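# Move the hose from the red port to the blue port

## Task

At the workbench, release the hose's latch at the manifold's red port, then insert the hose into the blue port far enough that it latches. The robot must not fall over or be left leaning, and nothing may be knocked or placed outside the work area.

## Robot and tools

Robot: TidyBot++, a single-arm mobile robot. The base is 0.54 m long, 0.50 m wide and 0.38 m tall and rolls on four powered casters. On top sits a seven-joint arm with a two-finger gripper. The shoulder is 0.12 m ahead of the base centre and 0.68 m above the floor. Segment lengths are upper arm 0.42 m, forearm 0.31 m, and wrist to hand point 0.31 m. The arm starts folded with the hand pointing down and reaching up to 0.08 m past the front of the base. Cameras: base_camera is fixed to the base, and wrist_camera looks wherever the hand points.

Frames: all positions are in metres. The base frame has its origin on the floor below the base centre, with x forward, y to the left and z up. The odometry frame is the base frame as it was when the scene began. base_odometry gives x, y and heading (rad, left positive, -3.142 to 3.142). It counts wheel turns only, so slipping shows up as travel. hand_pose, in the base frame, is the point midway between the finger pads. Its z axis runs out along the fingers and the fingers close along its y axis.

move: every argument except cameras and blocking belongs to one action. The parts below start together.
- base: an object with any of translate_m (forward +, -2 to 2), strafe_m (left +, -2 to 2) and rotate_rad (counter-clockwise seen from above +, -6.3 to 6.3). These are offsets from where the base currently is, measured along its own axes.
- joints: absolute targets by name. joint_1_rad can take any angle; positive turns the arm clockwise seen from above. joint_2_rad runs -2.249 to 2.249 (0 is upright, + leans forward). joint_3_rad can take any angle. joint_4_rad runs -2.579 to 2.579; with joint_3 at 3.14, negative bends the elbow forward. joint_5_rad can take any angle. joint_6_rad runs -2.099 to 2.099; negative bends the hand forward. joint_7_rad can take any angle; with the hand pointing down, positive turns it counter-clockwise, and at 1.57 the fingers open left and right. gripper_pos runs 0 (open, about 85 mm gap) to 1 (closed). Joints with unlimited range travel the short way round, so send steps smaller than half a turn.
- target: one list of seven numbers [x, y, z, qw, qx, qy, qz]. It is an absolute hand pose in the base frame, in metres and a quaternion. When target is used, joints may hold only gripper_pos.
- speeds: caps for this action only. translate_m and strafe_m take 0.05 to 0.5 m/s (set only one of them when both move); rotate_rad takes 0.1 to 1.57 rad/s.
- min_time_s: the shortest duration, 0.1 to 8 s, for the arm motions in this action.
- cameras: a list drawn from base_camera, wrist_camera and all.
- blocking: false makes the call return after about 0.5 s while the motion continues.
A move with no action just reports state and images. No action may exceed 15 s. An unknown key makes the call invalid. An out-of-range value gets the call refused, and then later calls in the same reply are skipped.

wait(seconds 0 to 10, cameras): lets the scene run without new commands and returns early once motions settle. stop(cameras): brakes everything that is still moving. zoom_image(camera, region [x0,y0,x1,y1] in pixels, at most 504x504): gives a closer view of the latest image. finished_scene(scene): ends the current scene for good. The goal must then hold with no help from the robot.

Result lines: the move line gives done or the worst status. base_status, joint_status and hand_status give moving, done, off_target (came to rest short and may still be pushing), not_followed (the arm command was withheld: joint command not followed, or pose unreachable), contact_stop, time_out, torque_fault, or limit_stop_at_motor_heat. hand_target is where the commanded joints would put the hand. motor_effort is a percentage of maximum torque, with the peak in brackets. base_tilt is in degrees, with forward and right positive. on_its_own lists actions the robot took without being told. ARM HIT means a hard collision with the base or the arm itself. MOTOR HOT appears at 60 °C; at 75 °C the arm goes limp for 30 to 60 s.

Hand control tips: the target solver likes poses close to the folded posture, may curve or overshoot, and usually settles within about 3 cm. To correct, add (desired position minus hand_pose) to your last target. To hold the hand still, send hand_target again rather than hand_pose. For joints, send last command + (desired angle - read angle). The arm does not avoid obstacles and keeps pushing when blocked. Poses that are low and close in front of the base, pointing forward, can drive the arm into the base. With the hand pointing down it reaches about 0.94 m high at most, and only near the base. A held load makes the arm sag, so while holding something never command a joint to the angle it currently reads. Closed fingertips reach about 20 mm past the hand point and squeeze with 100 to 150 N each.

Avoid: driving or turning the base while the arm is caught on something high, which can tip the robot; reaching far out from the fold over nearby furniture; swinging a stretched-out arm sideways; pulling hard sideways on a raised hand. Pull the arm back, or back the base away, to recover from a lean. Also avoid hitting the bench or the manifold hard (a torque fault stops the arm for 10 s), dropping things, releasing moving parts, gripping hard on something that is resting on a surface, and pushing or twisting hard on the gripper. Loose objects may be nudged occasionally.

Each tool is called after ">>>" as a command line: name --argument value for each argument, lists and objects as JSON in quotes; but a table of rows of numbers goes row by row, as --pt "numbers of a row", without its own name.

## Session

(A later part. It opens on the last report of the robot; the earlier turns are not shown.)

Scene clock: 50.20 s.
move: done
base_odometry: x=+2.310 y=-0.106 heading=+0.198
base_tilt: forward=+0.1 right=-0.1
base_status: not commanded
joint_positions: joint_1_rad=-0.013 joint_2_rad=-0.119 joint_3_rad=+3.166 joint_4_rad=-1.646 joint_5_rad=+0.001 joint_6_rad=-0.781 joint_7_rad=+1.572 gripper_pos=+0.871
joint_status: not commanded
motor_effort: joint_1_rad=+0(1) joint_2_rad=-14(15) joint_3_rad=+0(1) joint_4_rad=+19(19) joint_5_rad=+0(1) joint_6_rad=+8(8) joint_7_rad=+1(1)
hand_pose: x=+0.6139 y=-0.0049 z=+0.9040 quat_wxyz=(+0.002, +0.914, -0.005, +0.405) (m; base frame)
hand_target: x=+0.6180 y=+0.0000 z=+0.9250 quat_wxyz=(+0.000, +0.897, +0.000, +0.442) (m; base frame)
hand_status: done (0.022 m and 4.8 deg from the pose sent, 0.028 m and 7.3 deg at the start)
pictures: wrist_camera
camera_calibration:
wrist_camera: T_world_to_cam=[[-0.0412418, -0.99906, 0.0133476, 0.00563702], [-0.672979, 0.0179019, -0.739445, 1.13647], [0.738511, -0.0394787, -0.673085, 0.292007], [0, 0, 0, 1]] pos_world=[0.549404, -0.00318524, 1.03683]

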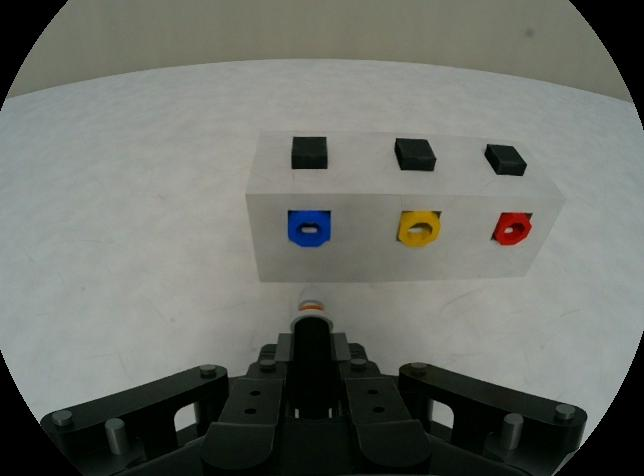

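>>> move --target '[0.622, 0.0, 0.938, 0, 0.872, 0, 0.489]' --cameras '["wrist_camera"]'

>>> zoom_image --camera "wrist_camera" --region '[265, 220, 365, 330]'

Scene clock: 52.10 s.
move: done
base_odometry: x=+2.310 y=-0.106 heading=+0.198
base_tilt: forward=+0.1 right=-0.1
base_status: not commanded
joint_positions: joint_1_rad=-0.013 joint_2_rad=-0.158 joint_3_rad=+3.166 joint_4_rad=-1.719 joint_5_rad=+0.001 joint_6_rad=-0.644 joint_7_rad=+1.572 gripper_pos=+0.871
joint_status: not commanded
motor_effort: joint_1_rad=+0(1) joint_2_rad=-14(15) joint_3_rad=+0(1) joint_4_rad=+19(20) joint_5_rad=-1(1) joint_6_rad=+8(8) joint_7_rad=+0(1)
hand_pose: x=+0.6184 y=-0.0052 z=+0.9160 quat_wxyz=(+0.001, +0.892, -0.005, +0.451) (m; base frame)
hand_target: x=+0.6220 y=+0.0000 z=+0.9380 quat_wxyz=(+0.000, +0.872, +0.000, +0.489) (m; base frame)
hand_status: done (0.023 m and 4.9 deg from the pose sent, 0.035 m and 10.8 deg at the start)
pictures: wrist_camera
camera_calibration:
wrist_camera: T_world_to_cam=[[-0.0426361, -0.999048, 0.00920137, 0.0100794], [-0.593063, 0.0178962, -0.804957, 1.15893], [0.804026, -0.0397772, -0.593262, 0.183174], [0, 0, 0, 1]] pos_world=[0.54047, -0.00338441, 1.04146]

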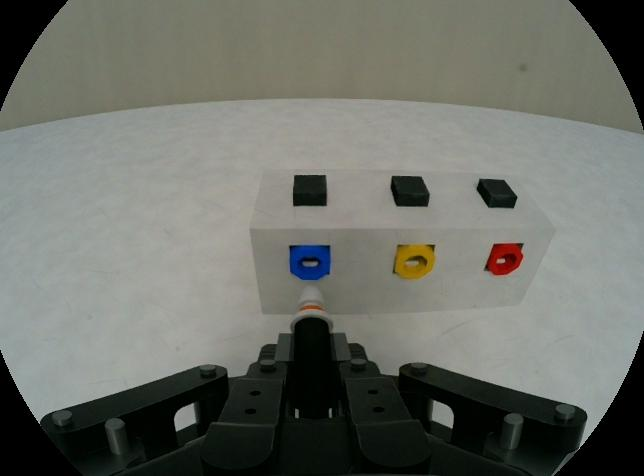

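Scaled by 4.582.

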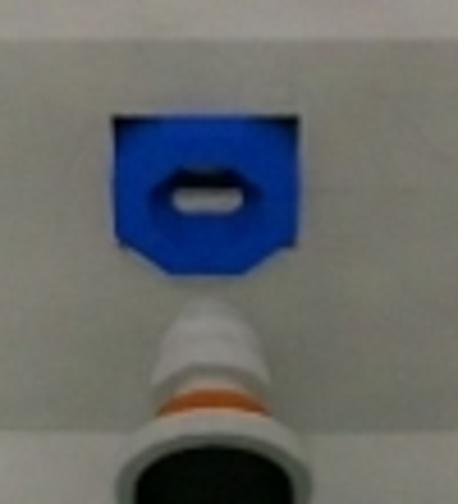

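>>> move --target '[0.622, 0.0, 0.943, 0, 0.866, 0, 0.5]'

>>> move --base '{"translate_m": 0.022}' --speeds '{"translate_m": 0.06}' --cameras '["wrist_camera"]'

>>> zoom_image --camera "wrist_camera" --region '[265, 220, 365, 330]'

Scene clock: 53.43 s.
move: done
base_odometry: x=+2.310 y=-0.106 heading=+0.198
base_tilt: forward=+0.1 right=-0.1
base_status: not commanded
joint_positions: joint_1_rad=-0.013 joint_2_rad=-0.166 joint_3_rad=+3.166 joint_4_rad=-1.732 joint_5_rad=+0.001 joint_6_rad=-0.612 joint_7_rad=+1.572 gripper_pos=+0.871
joint_status: not commanded
motor_effort: joint_1_rad=+0(1) joint_2_rad=-14(14) joint_3_rad=+0(1) joint_4_rad=+19(19) joint_5_rad=+0(2) joint_6_rad=+8(8) joint_7_rad=+1(1)
hand_pose: x=+0.6197 y=-0.0052 z=+0.9207 quat_wxyz=(+0.001, +0.886, -0.005, +0.463) (m; base frame)
hand_target: x=+0.6220 y=+0.0000 z=+0.9430 quat_wxyz=(+0.000, +0.866, +0.000, +0.500) (m; base frame)
hand_status: done (0.023 m and 4.8 deg from the pose sent, 0.028 m and 6.4 deg at the start)
pictures: none

Scene clock: 54.33 s.
move: done
base_odometry: x=+2.331 y=-0.102 heading=+0.198
base_tilt: forward=+0.1 right=-0.1
base_status: done
joint_positions: joint_1_rad=-0.013 joint_2_rad=-0.193 joint_3_rad=+3.166 joint_4_rad=-1.752 joint_5_rad=+0.001 joint_6_rad=-0.610 joint_7_rad=+1.572 gripper_pos=+0.871
joint_status: not commanded
motor_effort: joint_1_rad=+0(1) joint_2_rad=-10(14) joint_3_rad=+0(2) joint_4_rad=+22(25) joint_5_rad=-1(2) joint_6_rad=+11(18) joint_7_rad=+1(1)
hand_pose: x=+0.6100 y=-0.0051 z=+0.9234 quat_wxyz=(+0.001, +0.884, -0.005, +0.467) (m; base frame)
hand_target: x=+0.6220 y=+0.0000 z=+0.9430 quat_wxyz=(+0.000, +0.866, +0.000, +0.500) (m; base frame)
hand_status: not commanded
pictures: wrist_camera
camera_calibration:
wrist_camera: T_world_to_cam=[[-0.0426461, -0.999064, 0.00720099, 0.0115868], [-0.563488, 0.0181001, -0.825926, 1.16126], [0.825023, -0.0392802, -0.563733, 0.154207], [0, 0, 0, 1]] pos_world=[0.527629, -0.00338568, 1.04597]

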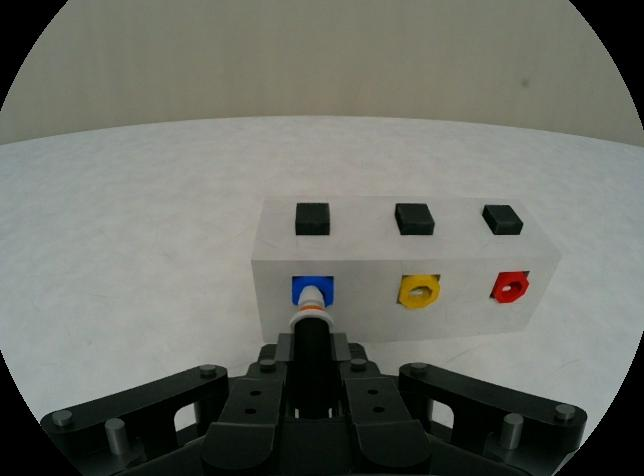

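Scaled by 4.582.

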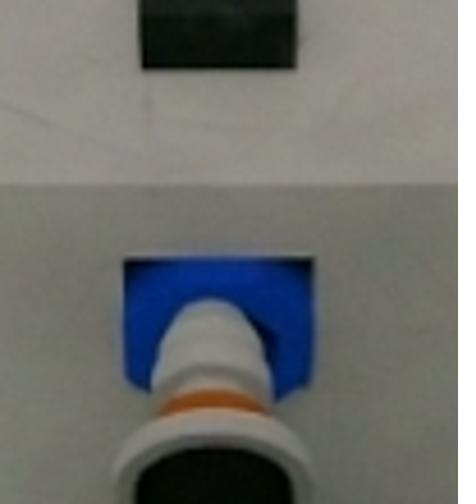

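>>> move --base '{"translate_m": -0.014, "strafe_m": -0.001}' --target '[0.622, 0.0, 0.939, 0, 0.864, 0, 0.504]'

>>> move --base '{"translate_m": 0.008}' --speeds '{"translate_m": 0.06}' --cameras '["wrist_camera"]'

>>> zoom_image --camera "wrist_camera" --region '[265, 220, 365, 330]'

Scene clock: 56.33 s.
move: done
base_odometry: x=+2.318 y=-0.106 heading=+0.198
base_tilt: forward=+0.1 right=-0.1
base_status: done
joint_positions: joint_1_rad=-0.013 joint_2_rad=-0.194 joint_3_rad=+3.166 joint_4_rad=-1.756 joint_5_rad=+0.001 joint_6_rad=-0.566 joint_7_rad=+1.572 gripper_pos=+0.871
joint_status: not commanded
motor_effort: joint_1_rad=+1(1) joint_2_rad=-12(15) joint_3_rad=+0(1) joint_4_rad=+19(22) joint_5_rad=+1(1) joint_6_rad=+7(11) joint_7_rad=+0(1)
hand_pose: x=+0.6167 y=-0.0052 z=+0.9328 quat_wxyz=(+0.001, +0.874, -0.005, +0.485) (m; base frame)
hand_target: x=+0.6220 y=+0.0000 z=+0.9390 quat_wxyz=(+0.000, +0.864, +0.000, +0.504) (m; base frame)
hand_status: done (0.010 m and 2.5 deg from the pose sent, 0.020 m and 4.8 deg at the start)
pictures: none

Scene clock: 57.00 s.
move: done
base_odometry: x=+2.325 y=-0.104 heading=+0.198
base_tilt: forward=+0.1 right=-0.1
base_status: done
joint_positions: joint_1_rad=-0.013 joint_2_rad=-0.193 joint_3_rad=+3.166 joint_4_rad=-1.756 joint_5_rad=+0.001 joint_6_rad=-0.566 joint_7_rad=+1.572 gripper_pos=+0.871
joint_status: not commanded
motor_effort: joint_1_rad=+1(1) joint_2_rad=-12(16) joint_3_rad=-1(1) joint_4_rad=+19(20) joint_5_rad=-1(1) joint_6_rad=+8(8) joint_7_rad=+1(1)
hand_pose: x=+0.6170 y=-0.0051 z=+0.9323 quat_wxyz=(+0.001, +0.875, -0.005, +0.485) (m; base frame)
hand_target: x=+0.6220 y=+0.0000 z=+0.9390 quat_wxyz=(+0.000, +0.864, +0.000, +0.504) (m; base frame)
hand_status: not commanded
pictures: wrist_camera
camera_calibration:
wrist_camera: T_world_to_cam=[[-0.0429351, -0.99906, 0.00600213, 0.0130536], [-0.530289, 0.017697, -0.847632, 1.17225], [0.846729, -0.039576, -0.53055, 0.109131], [0, 0, 0, 1]] pos_world=[0.529789, -0.0033851, 1.05146]

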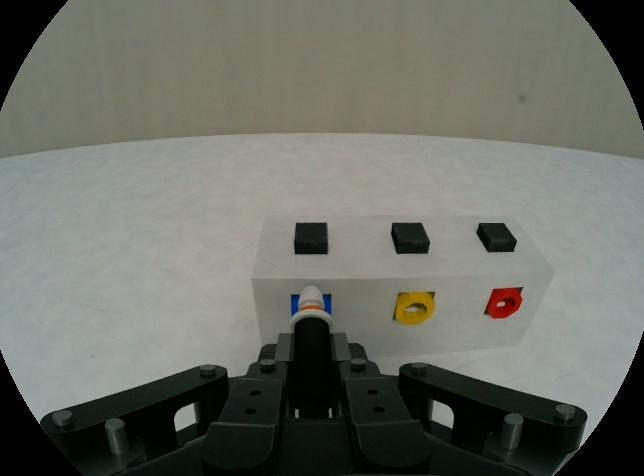

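Scaled by 4.582.

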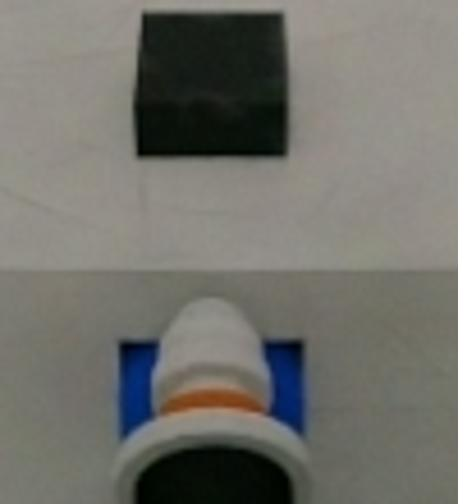

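>>> move --base '{"translate_m": -0.006}' --target '[0.622, 0.0, 0.921, 0, 0.866, 0, 0.5]' --cameras '["wrist_camera"]'

>>> zoom_image --camera "wrist_camera" --region '[265, 220, 365, 330]'

Scene clock: 58.17 s.
move: done
base_odometry: x=+2.319 y=-0.105 heading=+0.198
base_tilt: forward=+0.1 right=-0.1
base_status: done
joint_positions: joint_1_rad=-0.013 joint_2_rad=-0.192 joint_3_rad=+3.166 joint_4_rad=-1.803 joint_5_rad=+0.001 joint_6_rad=-0.539 joint_7_rad=+1.572 gripper_pos=+0.871
joint_status: not commanded
motor_effort: joint_1_rad=+0(1) joint_2_rad=-12(15) joint_3_rad=+0(1) joint_4_rad=+19(20) joint_5_rad=-2(2) joint_6_rad=+7(8) joint_7_rad=+1(1)
hand_pose: x=+0.6136 y=-0.0050 z=+0.9118 quat_wxyz=(+0.001, +0.880, -0.005, +0.476) (m; base frame)
hand_target: x=+0.6220 y=+0.0000 z=+0.9210 quat_wxyz=(+0.000, +0.866, +0.000, +0.500) (m; base frame)
hand_status: done (0.013 m and 3.2 deg from the pose sent, 0.013 m and 2.1 deg at the start)
pictures: wrist_camera
camera_calibration:
wrist_camera: T_world_to_cam=[[-0.0425508, -0.999072, 0.00673727, 0.0122643], [-0.548004, 0.0177001, -0.836289, 1.15364], [0.835393, -0.0392768, -0.548248, 0.124263], [0, 0, 0, 1]] pos_world=[0.52891, -0.00328594, 1.03282]

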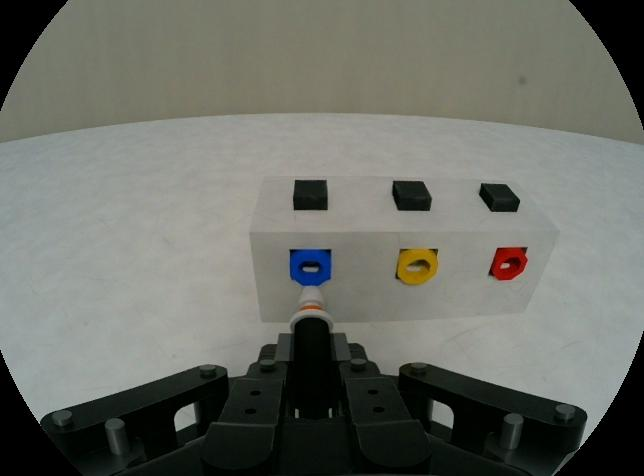

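Scaled by 4.582.

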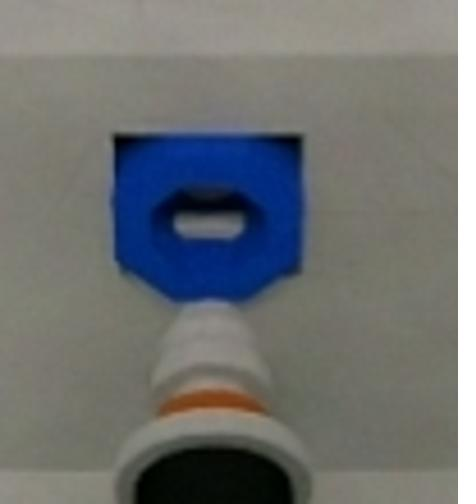

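>>> move --base '{"strafe_m": 0.001}' --target '[0.622, 0.0, 0.928, 0, 0.868, 0, 0.497]'

>>> move --base '{"translate_m": 0.012}' --speeds '{"translate_m": 0.06}' --cameras '["wrist_camera"]'

>>> zoom_image --camera "wrist_camera" --region '[265, 220, 365, 330]'

Scene clock: 59.33 s.
move: done
base_odometry: x=+2.319 y=-0.104 heading=+0.198
base_tilt: forward=+0.1 right=-0.1
base_status: done
joint_positions: joint_1_rad=-0.013 joint_2_rad=-0.192 joint_3_rad=+3.165 joint_4_rad=-1.803 joint_5_rad=+0.001 joint_6_rad=-0.539 joint_7_rad=+1.572 gripper_pos=+0.871
joint_status: not commanded
motor_effort: joint_1_rad=+0(2) joint_2_rad=-12(14) joint_3_rad=-1(3) joint_4_rad=+19(19) joint_5_rad=+0(1) joint_6_rad=+7(8) joint_7_rad=+0(1)
hand_pose: x=+0.6136 y=-0.0046 z=+0.9119 quat_wxyz=(+0.001, +0.880, -0.005, +0.476) (m; base frame)
hand_target: x=+0.6220 y=+0.0000 z=+0.9280 quat_wxyz=(+0.000, +0.868, +0.000, +0.497) (m; base frame)
hand_status: done (0.019 m and 2.8 deg from the pose sent, 0.019 m and 2.8 deg at the start)
pictures: none

Scene clock: 60.10 s.
move: done
base_odometry: x=+2.331 y=-0.102 heading=+0.198
base_tilt: forward=+0.1 right=-0.2
base_status: done
joint_positions: joint_1_rad=-0.013 joint_2_rad=-0.200 joint_3_rad=+3.165 joint_4_rad=-1.809 joint_5_rad=+0.001 joint_6_rad=-0.541 joint_7_rad=+1.572 gripper_pos=+0.871
joint_status: not commanded
motor_effort: joint_1_rad=+0(1) joint_2_rad=-10(12) joint_3_rad=+0(2) joint_4_rad=+21(29) joint_5_rad=-1(2) joint_6_rad=+11(22) joint_7_rad=+1(1)
hand_pose: x=+0.6102 y=-0.0046 z=+0.9116 quat_wxyz=(+0.001, +0.880, -0.005, +0.476) (m; base frame)
hand_target: x=+0.6220 y=+0.0000 z=+0.9280 quat_wxyz=(+0.000, +0.868, +0.000, +0.497) (m; base frame)
hand_status: not commanded
pictures: wrist_camera
camera_calibration:
wrist_camera: T_world_to_cam=[[-0.0418838, -0.9991, 0.0066631, 0.0122447], [-0.548209, 0.0174053, -0.83616, 1.15157], [0.835292, -0.0386744, -0.548444, 0.127268], [0, 0, 0, 1]] pos_world=[0.525509, -0.00288782, 1.03262]

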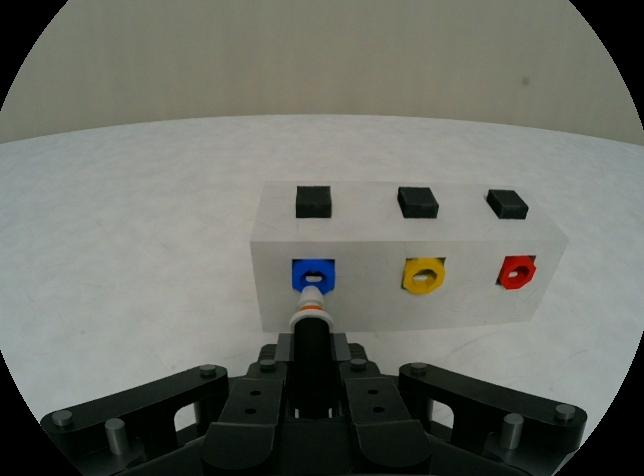

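Scaled by 4.582.

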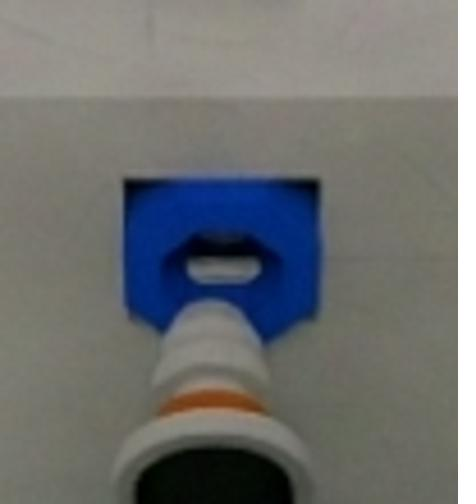

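>>> move --base '{"translate_m": -0.01, "strafe_m": -0.0015}' --target '[0.622, 0.0, 0.934, 0, 0.868, 0, 0.497]' --cameras '[]'

Scene clock: 61.40 s.
move: done
base_odometry: x=+2.321 y=-0.106 heading=+0.198
base_tilt: forward=+0.1 right=-0.1
base_status: done
joint_positions: joint_1_rad=-0.013 joint_2_rad=-0.194 joint_3_rad=+3.165 joint_4_rad=-1.798 joint_5_rad=+0.001 joint_6_rad=-0.541 joint_7_rad=+1.572 gripper_pos=+0.871
joint_status: not commanded
motor_effort: joint_1_rad=+0(1) joint_2_rad=-11(15) joint_3_rad=+0(1) joint_4_rad=+19(21) joint_5_rad=-1(1) joint_6_rad=+8(11) joint_7_rad=+1(1)
hand_pose: x=+0.6138 y=-0.0046 z=+0.9152 quat_wxyz=(+0.001, +0.878, -0.004, +0.478) (m; base frame)
hand_target: x=+0.6220 y=+0.0000 z=+0.9340 quat_wxyz=(+0.000, +0.868, +0.000, +0.497) (m; base frame)
hand_status: done (0.021 m and 2.6 deg from the pose sent, 0.026 m and 2.8 deg at the start)
pictures: none
No camera images: "cameras" was empty.

Another 3 mm up.

>>> move --target '[0.622, 0.0, 0.9375, 0, 0.868, 0, 0.497]'

>>> move --base '{"translate_m": 0.012}' --speeds '{"translate_m": 0.06}' --cameras '["wrist_camera"]'

>>> zoom_image --camera "wrist_camera" --region '[265, 220, 365, 330]'

Scene clock: 62.23 s.
move: done
base_odometry: x=+2.321 y=-0.106 heading=+0.198
base_tilt: forward=+0.1 right=-0.1
base_status: not commanded
joint_positions: joint_1_rad=-0.013 joint_2_rad=-0.194 joint_3_rad=+3.165 joint_4_rad=-1.795 joint_5_rad=+0.001 joint_6_rad=-0.541 joint_7_rad=+1.572 gripper_pos=+0.871
joint_status: not commanded
motor_effort: joint_1_rad=+0(0) joint_2_rad=-13(13) joint_3_rad=+0(1) joint_4_rad=+19(20) joint_5_rad=+0(1) joint_6_rad=+8(8) joint_7_rad=+0(1)
hand_pose: x=+0.6142 y=-0.0046 z=+0.9165 quat_wxyz=(+0.001, +0.878, -0.004, +0.479) (m; base frame)
hand_target: x=+0.6220 y=+0.0000 z=+0.9375 quat_wxyz=(+0.000, +0.868, +0.000, +0.497) (m; base frame)
hand_status: done (0.023 m and 2.4 deg from the pose sent, 0.024 m and 2.6 deg at the start)
pictures: none

Scene clock: 62.93 s.
move: done
base_odometry: x=+2.333 y=-0.103 heading=+0.198
base_tilt: forward=+0.1 right=-0.1
base_status: done
joint_positions: joint_1_rad=-0.013 joint_2_rad=-0.194 joint_3_rad=+3.165 joint_4_rad=-1.792 joint_5_rad=+0.001 joint_6_rad=-0.541 joint_7_rad=+1.572 gripper_pos=+0.871
joint_status: not commanded
motor_effort: joint_1_rad=+0(1) joint_2_rad=-13(14) joint_3_rad=+0(2) joint_4_rad=+19(20) joint_5_rad=+0(2) joint_6_rad=+7(8) joint_7_rad=+1(1)
hand_pose: x=+0.6147 y=-0.0046 z=+0.9185 quat_wxyz=(+0.001, +0.877, -0.004, +0.480) (m; base frame)
hand_target: x=+0.6220 y=+0.0000 z=+0.9375 quat_wxyz=(+0.000, +0.868, +0.000, +0.497) (m; base frame)
hand_status: not commanded
pictures: wrist_camera
camera_calibration:
wrist_camera: T_world_to_cam=[[-0.0419304, -0.9991, 0.00642547, 0.01261], [-0.539063, 0.0172078, -0.842089, 1.15964], [0.841221, -0.0387729, -0.5393, 0.115246], [0, 0, 0, 1]] pos_world=[0.528698, -0.00288766, 1.03859]

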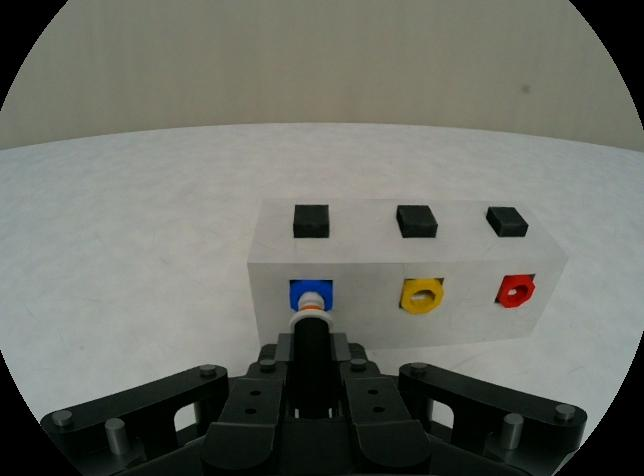

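Scaled by 4.582.

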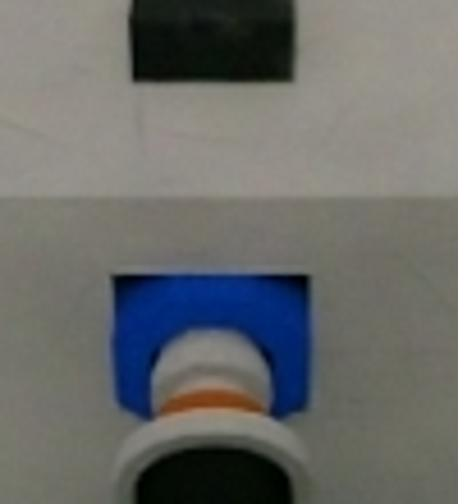

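>>> move --base '{"translate_m": 0.012}' --speeds '{"translate_m": 0.05}' --cameras '["wrist_camera"]'

>>> zoom_image --camera "wrist_camera" --region '[265, 220, 365, 330]'

Scene clock: 64.13 s.
move: done
base_odometry: x=+2.345 y=-0.101 heading=+0.198
base_tilt: forward=+0.1 right=-0.1
base_status: done
joint_positions: joint_1_rad=-0.013 joint_2_rad=-0.209 joint_3_rad=+3.165 joint_4_rad=-1.798 joint_5_rad=+0.001 joint_6_rad=-0.554 joint_7_rad=+1.572 gripper_pos=+0.871
joint_status: not commanded
motor_effort: joint_1_rad=+0(2) joint_2_rad=-8(13) joint_3_rad=-1(3) joint_4_rad=+24(27) joint_5_rad=+0(2) joint_6_rad=+15(19) joint_7_rad=+1(1)
hand_pose: x=+0.6081 y=-0.0047 z=+0.9189 quat_wxyz=(+0.001, +0.878, -0.005, +0.479) (m; base frame)
hand_target: x=+0.6220 y=+0.0000 z=+0.9375 quat_wxyz=(+0.000, +0.868, +0.000, +0.497) (m; base frame)
hand_status: not commanded
pictures: wrist_camera
camera_calibration:
wrist_camera: T_world_to_cam=[[-0.0421228, -0.999093, 0.00626109, 0.0124211], [-0.542457, 0.0176071, -0.839899, 1.15653], [0.839027, -0.0387753, -0.542706, 0.125491], [0, 0, 0, 1]] pos_world=[0.522603, -0.00308741, 1.0394]

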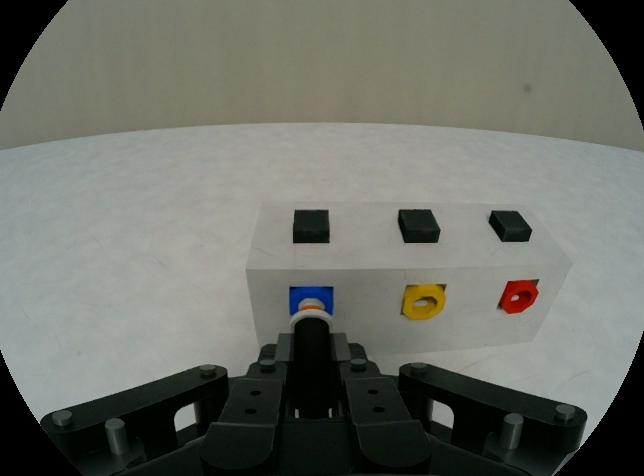

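Scaled by 4.582.

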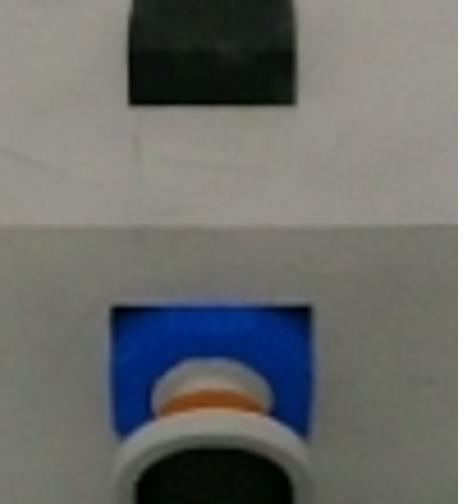

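Excellent: aligned and now deep. Keep pushing.

>>> move --base '{"translate_m": 0.018}' --speeds '{"translate_m": 0.05}' --cameras '["wrist_camera"]'

>>> zoom_image --camera "wrist_camera" --region '[265, 220, 365, 330]'

Scene clock: 65.30 s.
move: done
base_odometry: x=+2.362 y=-0.097 heading=+0.198
base_tilt: forward=+0.1 right=-0.1
base_status: done
joint_positions: joint_1_rad=-0.013 joint_2_rad=-0.230 joint_3_rad=+3.165 joint_4_rad=-1.809 joint_5_rad=+0.001 joint_6_rad=-0.564 joint_7_rad=+1.572 gripper_pos=+0.871
joint_status: not commanded
motor_effort: joint_1_rad=+0(2) joint_2_rad=-5(9) joint_3_rad=-1(2) joint_4_rad=+29(31) joint_5_rad=-1(2) joint_6_rad=+24(28) joint_7_rad=+1(1)
hand_pose: x=+0.5994 y=-0.0048 z=+0.9199 quat_wxyz=(+0.001, +0.878, -0.005, +0.478) (m; base frame)
hand_target: x=+0.6220 y=+0.0000 z=+0.9375 quat_wxyz=(+0.000, +0.868, +0.000, +0.497) (m; base frame)
hand_status: not commanded
pictures: wrist_camera
camera_calibration:
wrist_camera: T_world_to_cam=[[-0.0421736, -0.999093, 0.00583849, 0.0124182], [-0.542865, 0.0180088, -0.839627, 1.15264], [0.83876, -0.0385796, -0.543132, 0.133827], [0, 0, 0, 1]] pos_world=[0.514003, -0.0031877, 1.0404]

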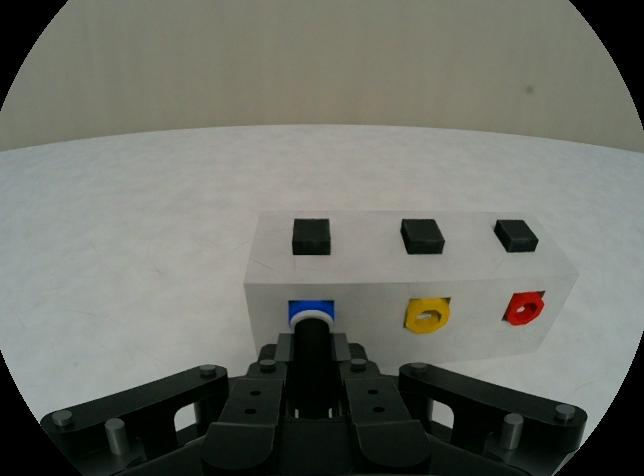

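Scaled by 4.582.

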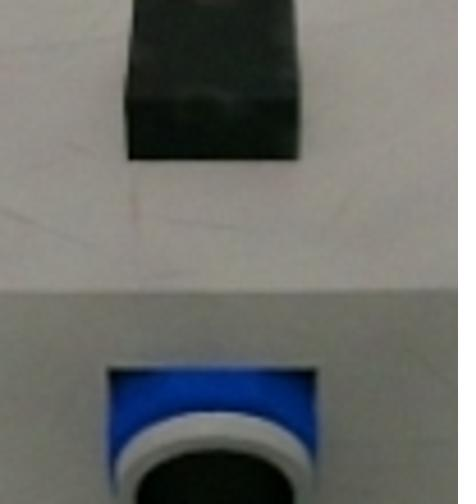

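Seated. Extra push, then tug test.

>>> move --base '{"translate_m": 0.012}' --speeds '{"translate_m": 0.05}'

>>> move --base '{"translate_m": -0.05}' --speeds '{"translate_m": 0.08}' --cameras '["wrist_camera"]'

>>> zoom_image --camera "wrist_camera" --region '[265, 220, 365, 330]'

Scene clock: 68.53 s.
move: done
base_odometry: x=+2.373 y=-0.095 heading=+0.198
base_tilt: forward=+0.1 right=-0.1
base_status: done
joint_positions: joint_1_rad=-0.013 joint_2_rad=-0.255 joint_3_rad=+3.165 joint_4_rad=-1.824 joint_5_rad=+0.001 joint_6_rad=-0.578 joint_7_rad=+1.572 gripper_pos=+0.871
joint_status: not commanded
motor_effort: joint_1_rad=-1(2) joint_2_rad=+0(6) joint_3_rad=+0(1) joint_4_rad=+31(34) joint_5_rad=-1(2) joint_6_rad=+28(33) joint_7_rad=+1(1)
hand_pose: x=+0.5885 y=-0.0047 z=+0.9199 quat_wxyz=(+0.000, +0.879, -0.005, +0.477) (m; base frame)
hand_target: x=+0.6220 y=+0.0000 z=+0.9375 quat_wxyz=(+0.000, +0.868, +0.000, +0.497) (m; base frame)
hand_status: not commanded
pictures: none

Scene clock: 69.63 s.
move: done
base_odometry: x=+2.325 y=-0.105 heading=+0.198
base_tilt: forward=+0.1 right=-0.1
base_status: done
joint_positions: joint_1_rad=-0.013 joint_2_rad=-0.150 joint_3_rad=+3.165 joint_4_rad=-1.765 joint_5_rad=+0.001 joint_6_rad=-0.512 joint_7_rad=+1.572 gripper_pos=+0.871
joint_status: not commanded
motor_effort: joint_1_rad=+1(2) joint_2_rad=-20(23) joint_3_rad=+0(2) joint_4_rad=+15(30) joint_5_rad=-1(2) joint_6_rad=+1(28) joint_7_rad=+1(1)
hand_pose: x=+0.6350 y=-0.0047 z=+0.9198 quat_wxyz=(+0.002, +0.874, -0.004, +0.486) (m; base frame)
hand_target: x=+0.6220 y=+0.0000 z=+0.9375 quat_wxyz=(+0.000, +0.868, +0.000, +0.497) (m; base frame)
hand_status: not commanded
pictures: wrist_camera
camera_calibration:
wrist_camera: T_world_to_cam=[[-0.0423708, -0.999076, 0.00717899, 0.0129574], [-0.528122, 0.016297, -0.849012, 1.1711], [0.848111, -0.0397647, -0.528325, 0.0843592], [0, 0, 0, 1]] pos_world=[0.547486, -0.00278545, 1.03875]

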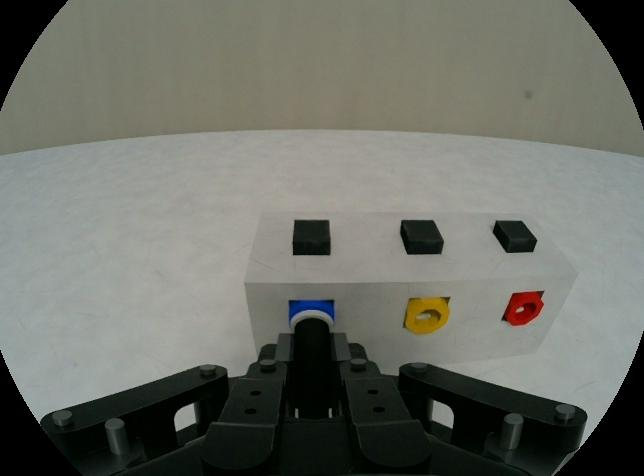

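Scaled by 4.582.

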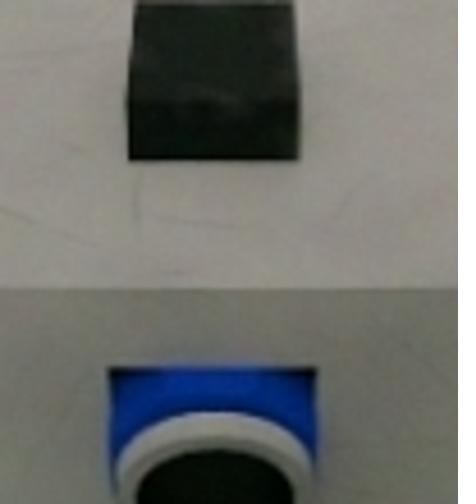

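Latched. Relax, release, retreat.

>>> move --base '{"translate_m": 0.018}'

>>> move --joints '{"gripper_pos": 0.4}'

>>> move --target '[0.56, 0.0, 1.0, 0, 0.9, 0, 0.436]' --cameras '["wrist_camera"]'

Scene clock: 70.60 s.
move: done
base_odometry: x=+2.342 y=-0.101 heading=+0.198
base_tilt: forward=+0.1 right=-0.1
base_status: done
joint_positions: joint_1_rad=-0.012 joint_2_rad=-0.186 joint_3_rad=+3.164 joint_4_rad=-1.783 joint_5_rad=+0.001 joint_6_rad=-0.540 joint_7_rad=+1.572 gripper_pos=+0.871
joint_status: not commanded
motor_effort: joint_1_rad=+0(2) joint_2_rad=-12(21) joint_3_rad=-1(2) joint_4_rad=+24(25) joint_5_rad=-1(1) joint_6_rad=+13(16) joint_7_rad=+1(1)
hand_pose: x=+0.6185 y=-0.0048 z=+0.9199 quat_wxyz=(+0.001, +0.877, -0.005, +0.481) (m; base frame)
hand_target: x=+0.6220 y=+0.0000 z=+0.9375 quat_wxyz=(+0.000, +0.868, +0.000, +0.497) (m; base frame)
hand_status: not commanded
pictures: none

Scene clock: 71.47 s.
move: done
base_odometry: x=+2.342 y=-0.101 heading=+0.198
base_tilt: forward=+0.1 right=-0.1
base_status: not commanded
joint_positions: joint_1_rad=-0.012 joint_2_rad=-0.185 joint_3_rad=+3.164 joint_4_rad=-1.781 joint_5_rad=+0.001 joint_6_rad=-0.540 joint_7_rad=+1.572 gripper_pos=+0.400
joint_status: all done
motor_effort: joint_1_rad=+0(1) joint_2_rad=-12(15) joint_3_rad=+0(1) joint_4_rad=+19(24) joint_5_rad=-1(2) joint_6_rad=+8(14) joint_7_rad=+1(1)
hand_pose: x=+0.6190 y=-0.0048 z=+0.9213 quat_wxyz=(+0.001, +0.876, -0.005, +0.482) (m; base frame)
hand_target: x=+0.6220 y=+0.0000 z=+0.9375 quat_wxyz=(+0.000, +0.868, +0.000, +0.497) (m; base frame)
hand_status: not commanded
pictures: none

Scene clock: 73.17 s.
move: done
base_odometry: x=+2.342 y=-0.101 heading=+0.198
base_tilt: forward=+0.1 right=-0.1
base_status: not commanded
joint_positions: joint_1_rad=-0.012 joint_2_rad=-0.224 joint_3_rad=+3.164 joint_4_rad=-1.518 joint_5_rad=+0.001 joint_6_rad=-0.912 joint_7_rad=+1.572 gripper_pos=+0.400
joint_status: not commanded
motor_effort: joint_1_rad=+0(1) joint_2_rad=-11(15) joint_3_rad=+0(1) joint_4_rad=+18(20) joint_5_rad=+0(1) joint_6_rad=+8(8) joint_7_rad=+1(1)
hand_pose: x=+0.5787 y=-0.0049 z=+0.9933 quat_wxyz=(+0.001, +0.893, -0.005, +0.451) (m; base frame)
hand_target: x=+0.5600 y=+0.0000 z=+1.0000 quat_wxyz=(+0.000, +0.900, +0.000, +0.436) (m; base frame)
hand_status: done (0.020 m and 2.0 deg from the pose sent, 0.098 m and 6.0 deg at the start)
pictures: wrist_camera
camera_calibration:
wrist_camera: T_world_to_cam=[[-0.0416729, -0.999099, 0.00801487, 0.00851987], [-0.593699, 0.0183099, -0.804479, 1.19753], [0.803608, -0.0382834, -0.593927, 0.261892], [0, 0, 0, 1]] pos_world=[0.50087, -0.00338835, 1.11887]

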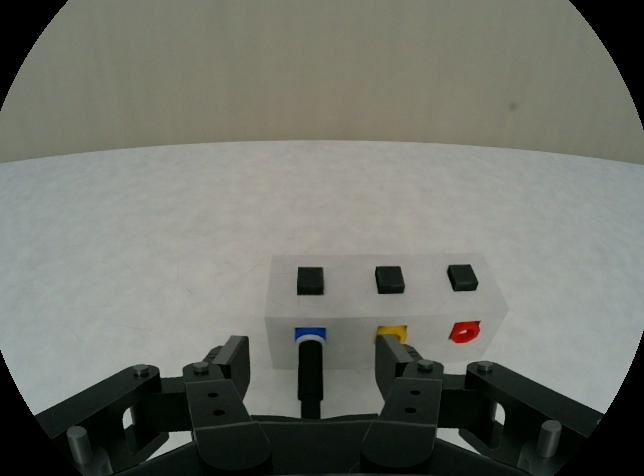

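>>> finished_scene --scene 2

The scene is finished: the task was done.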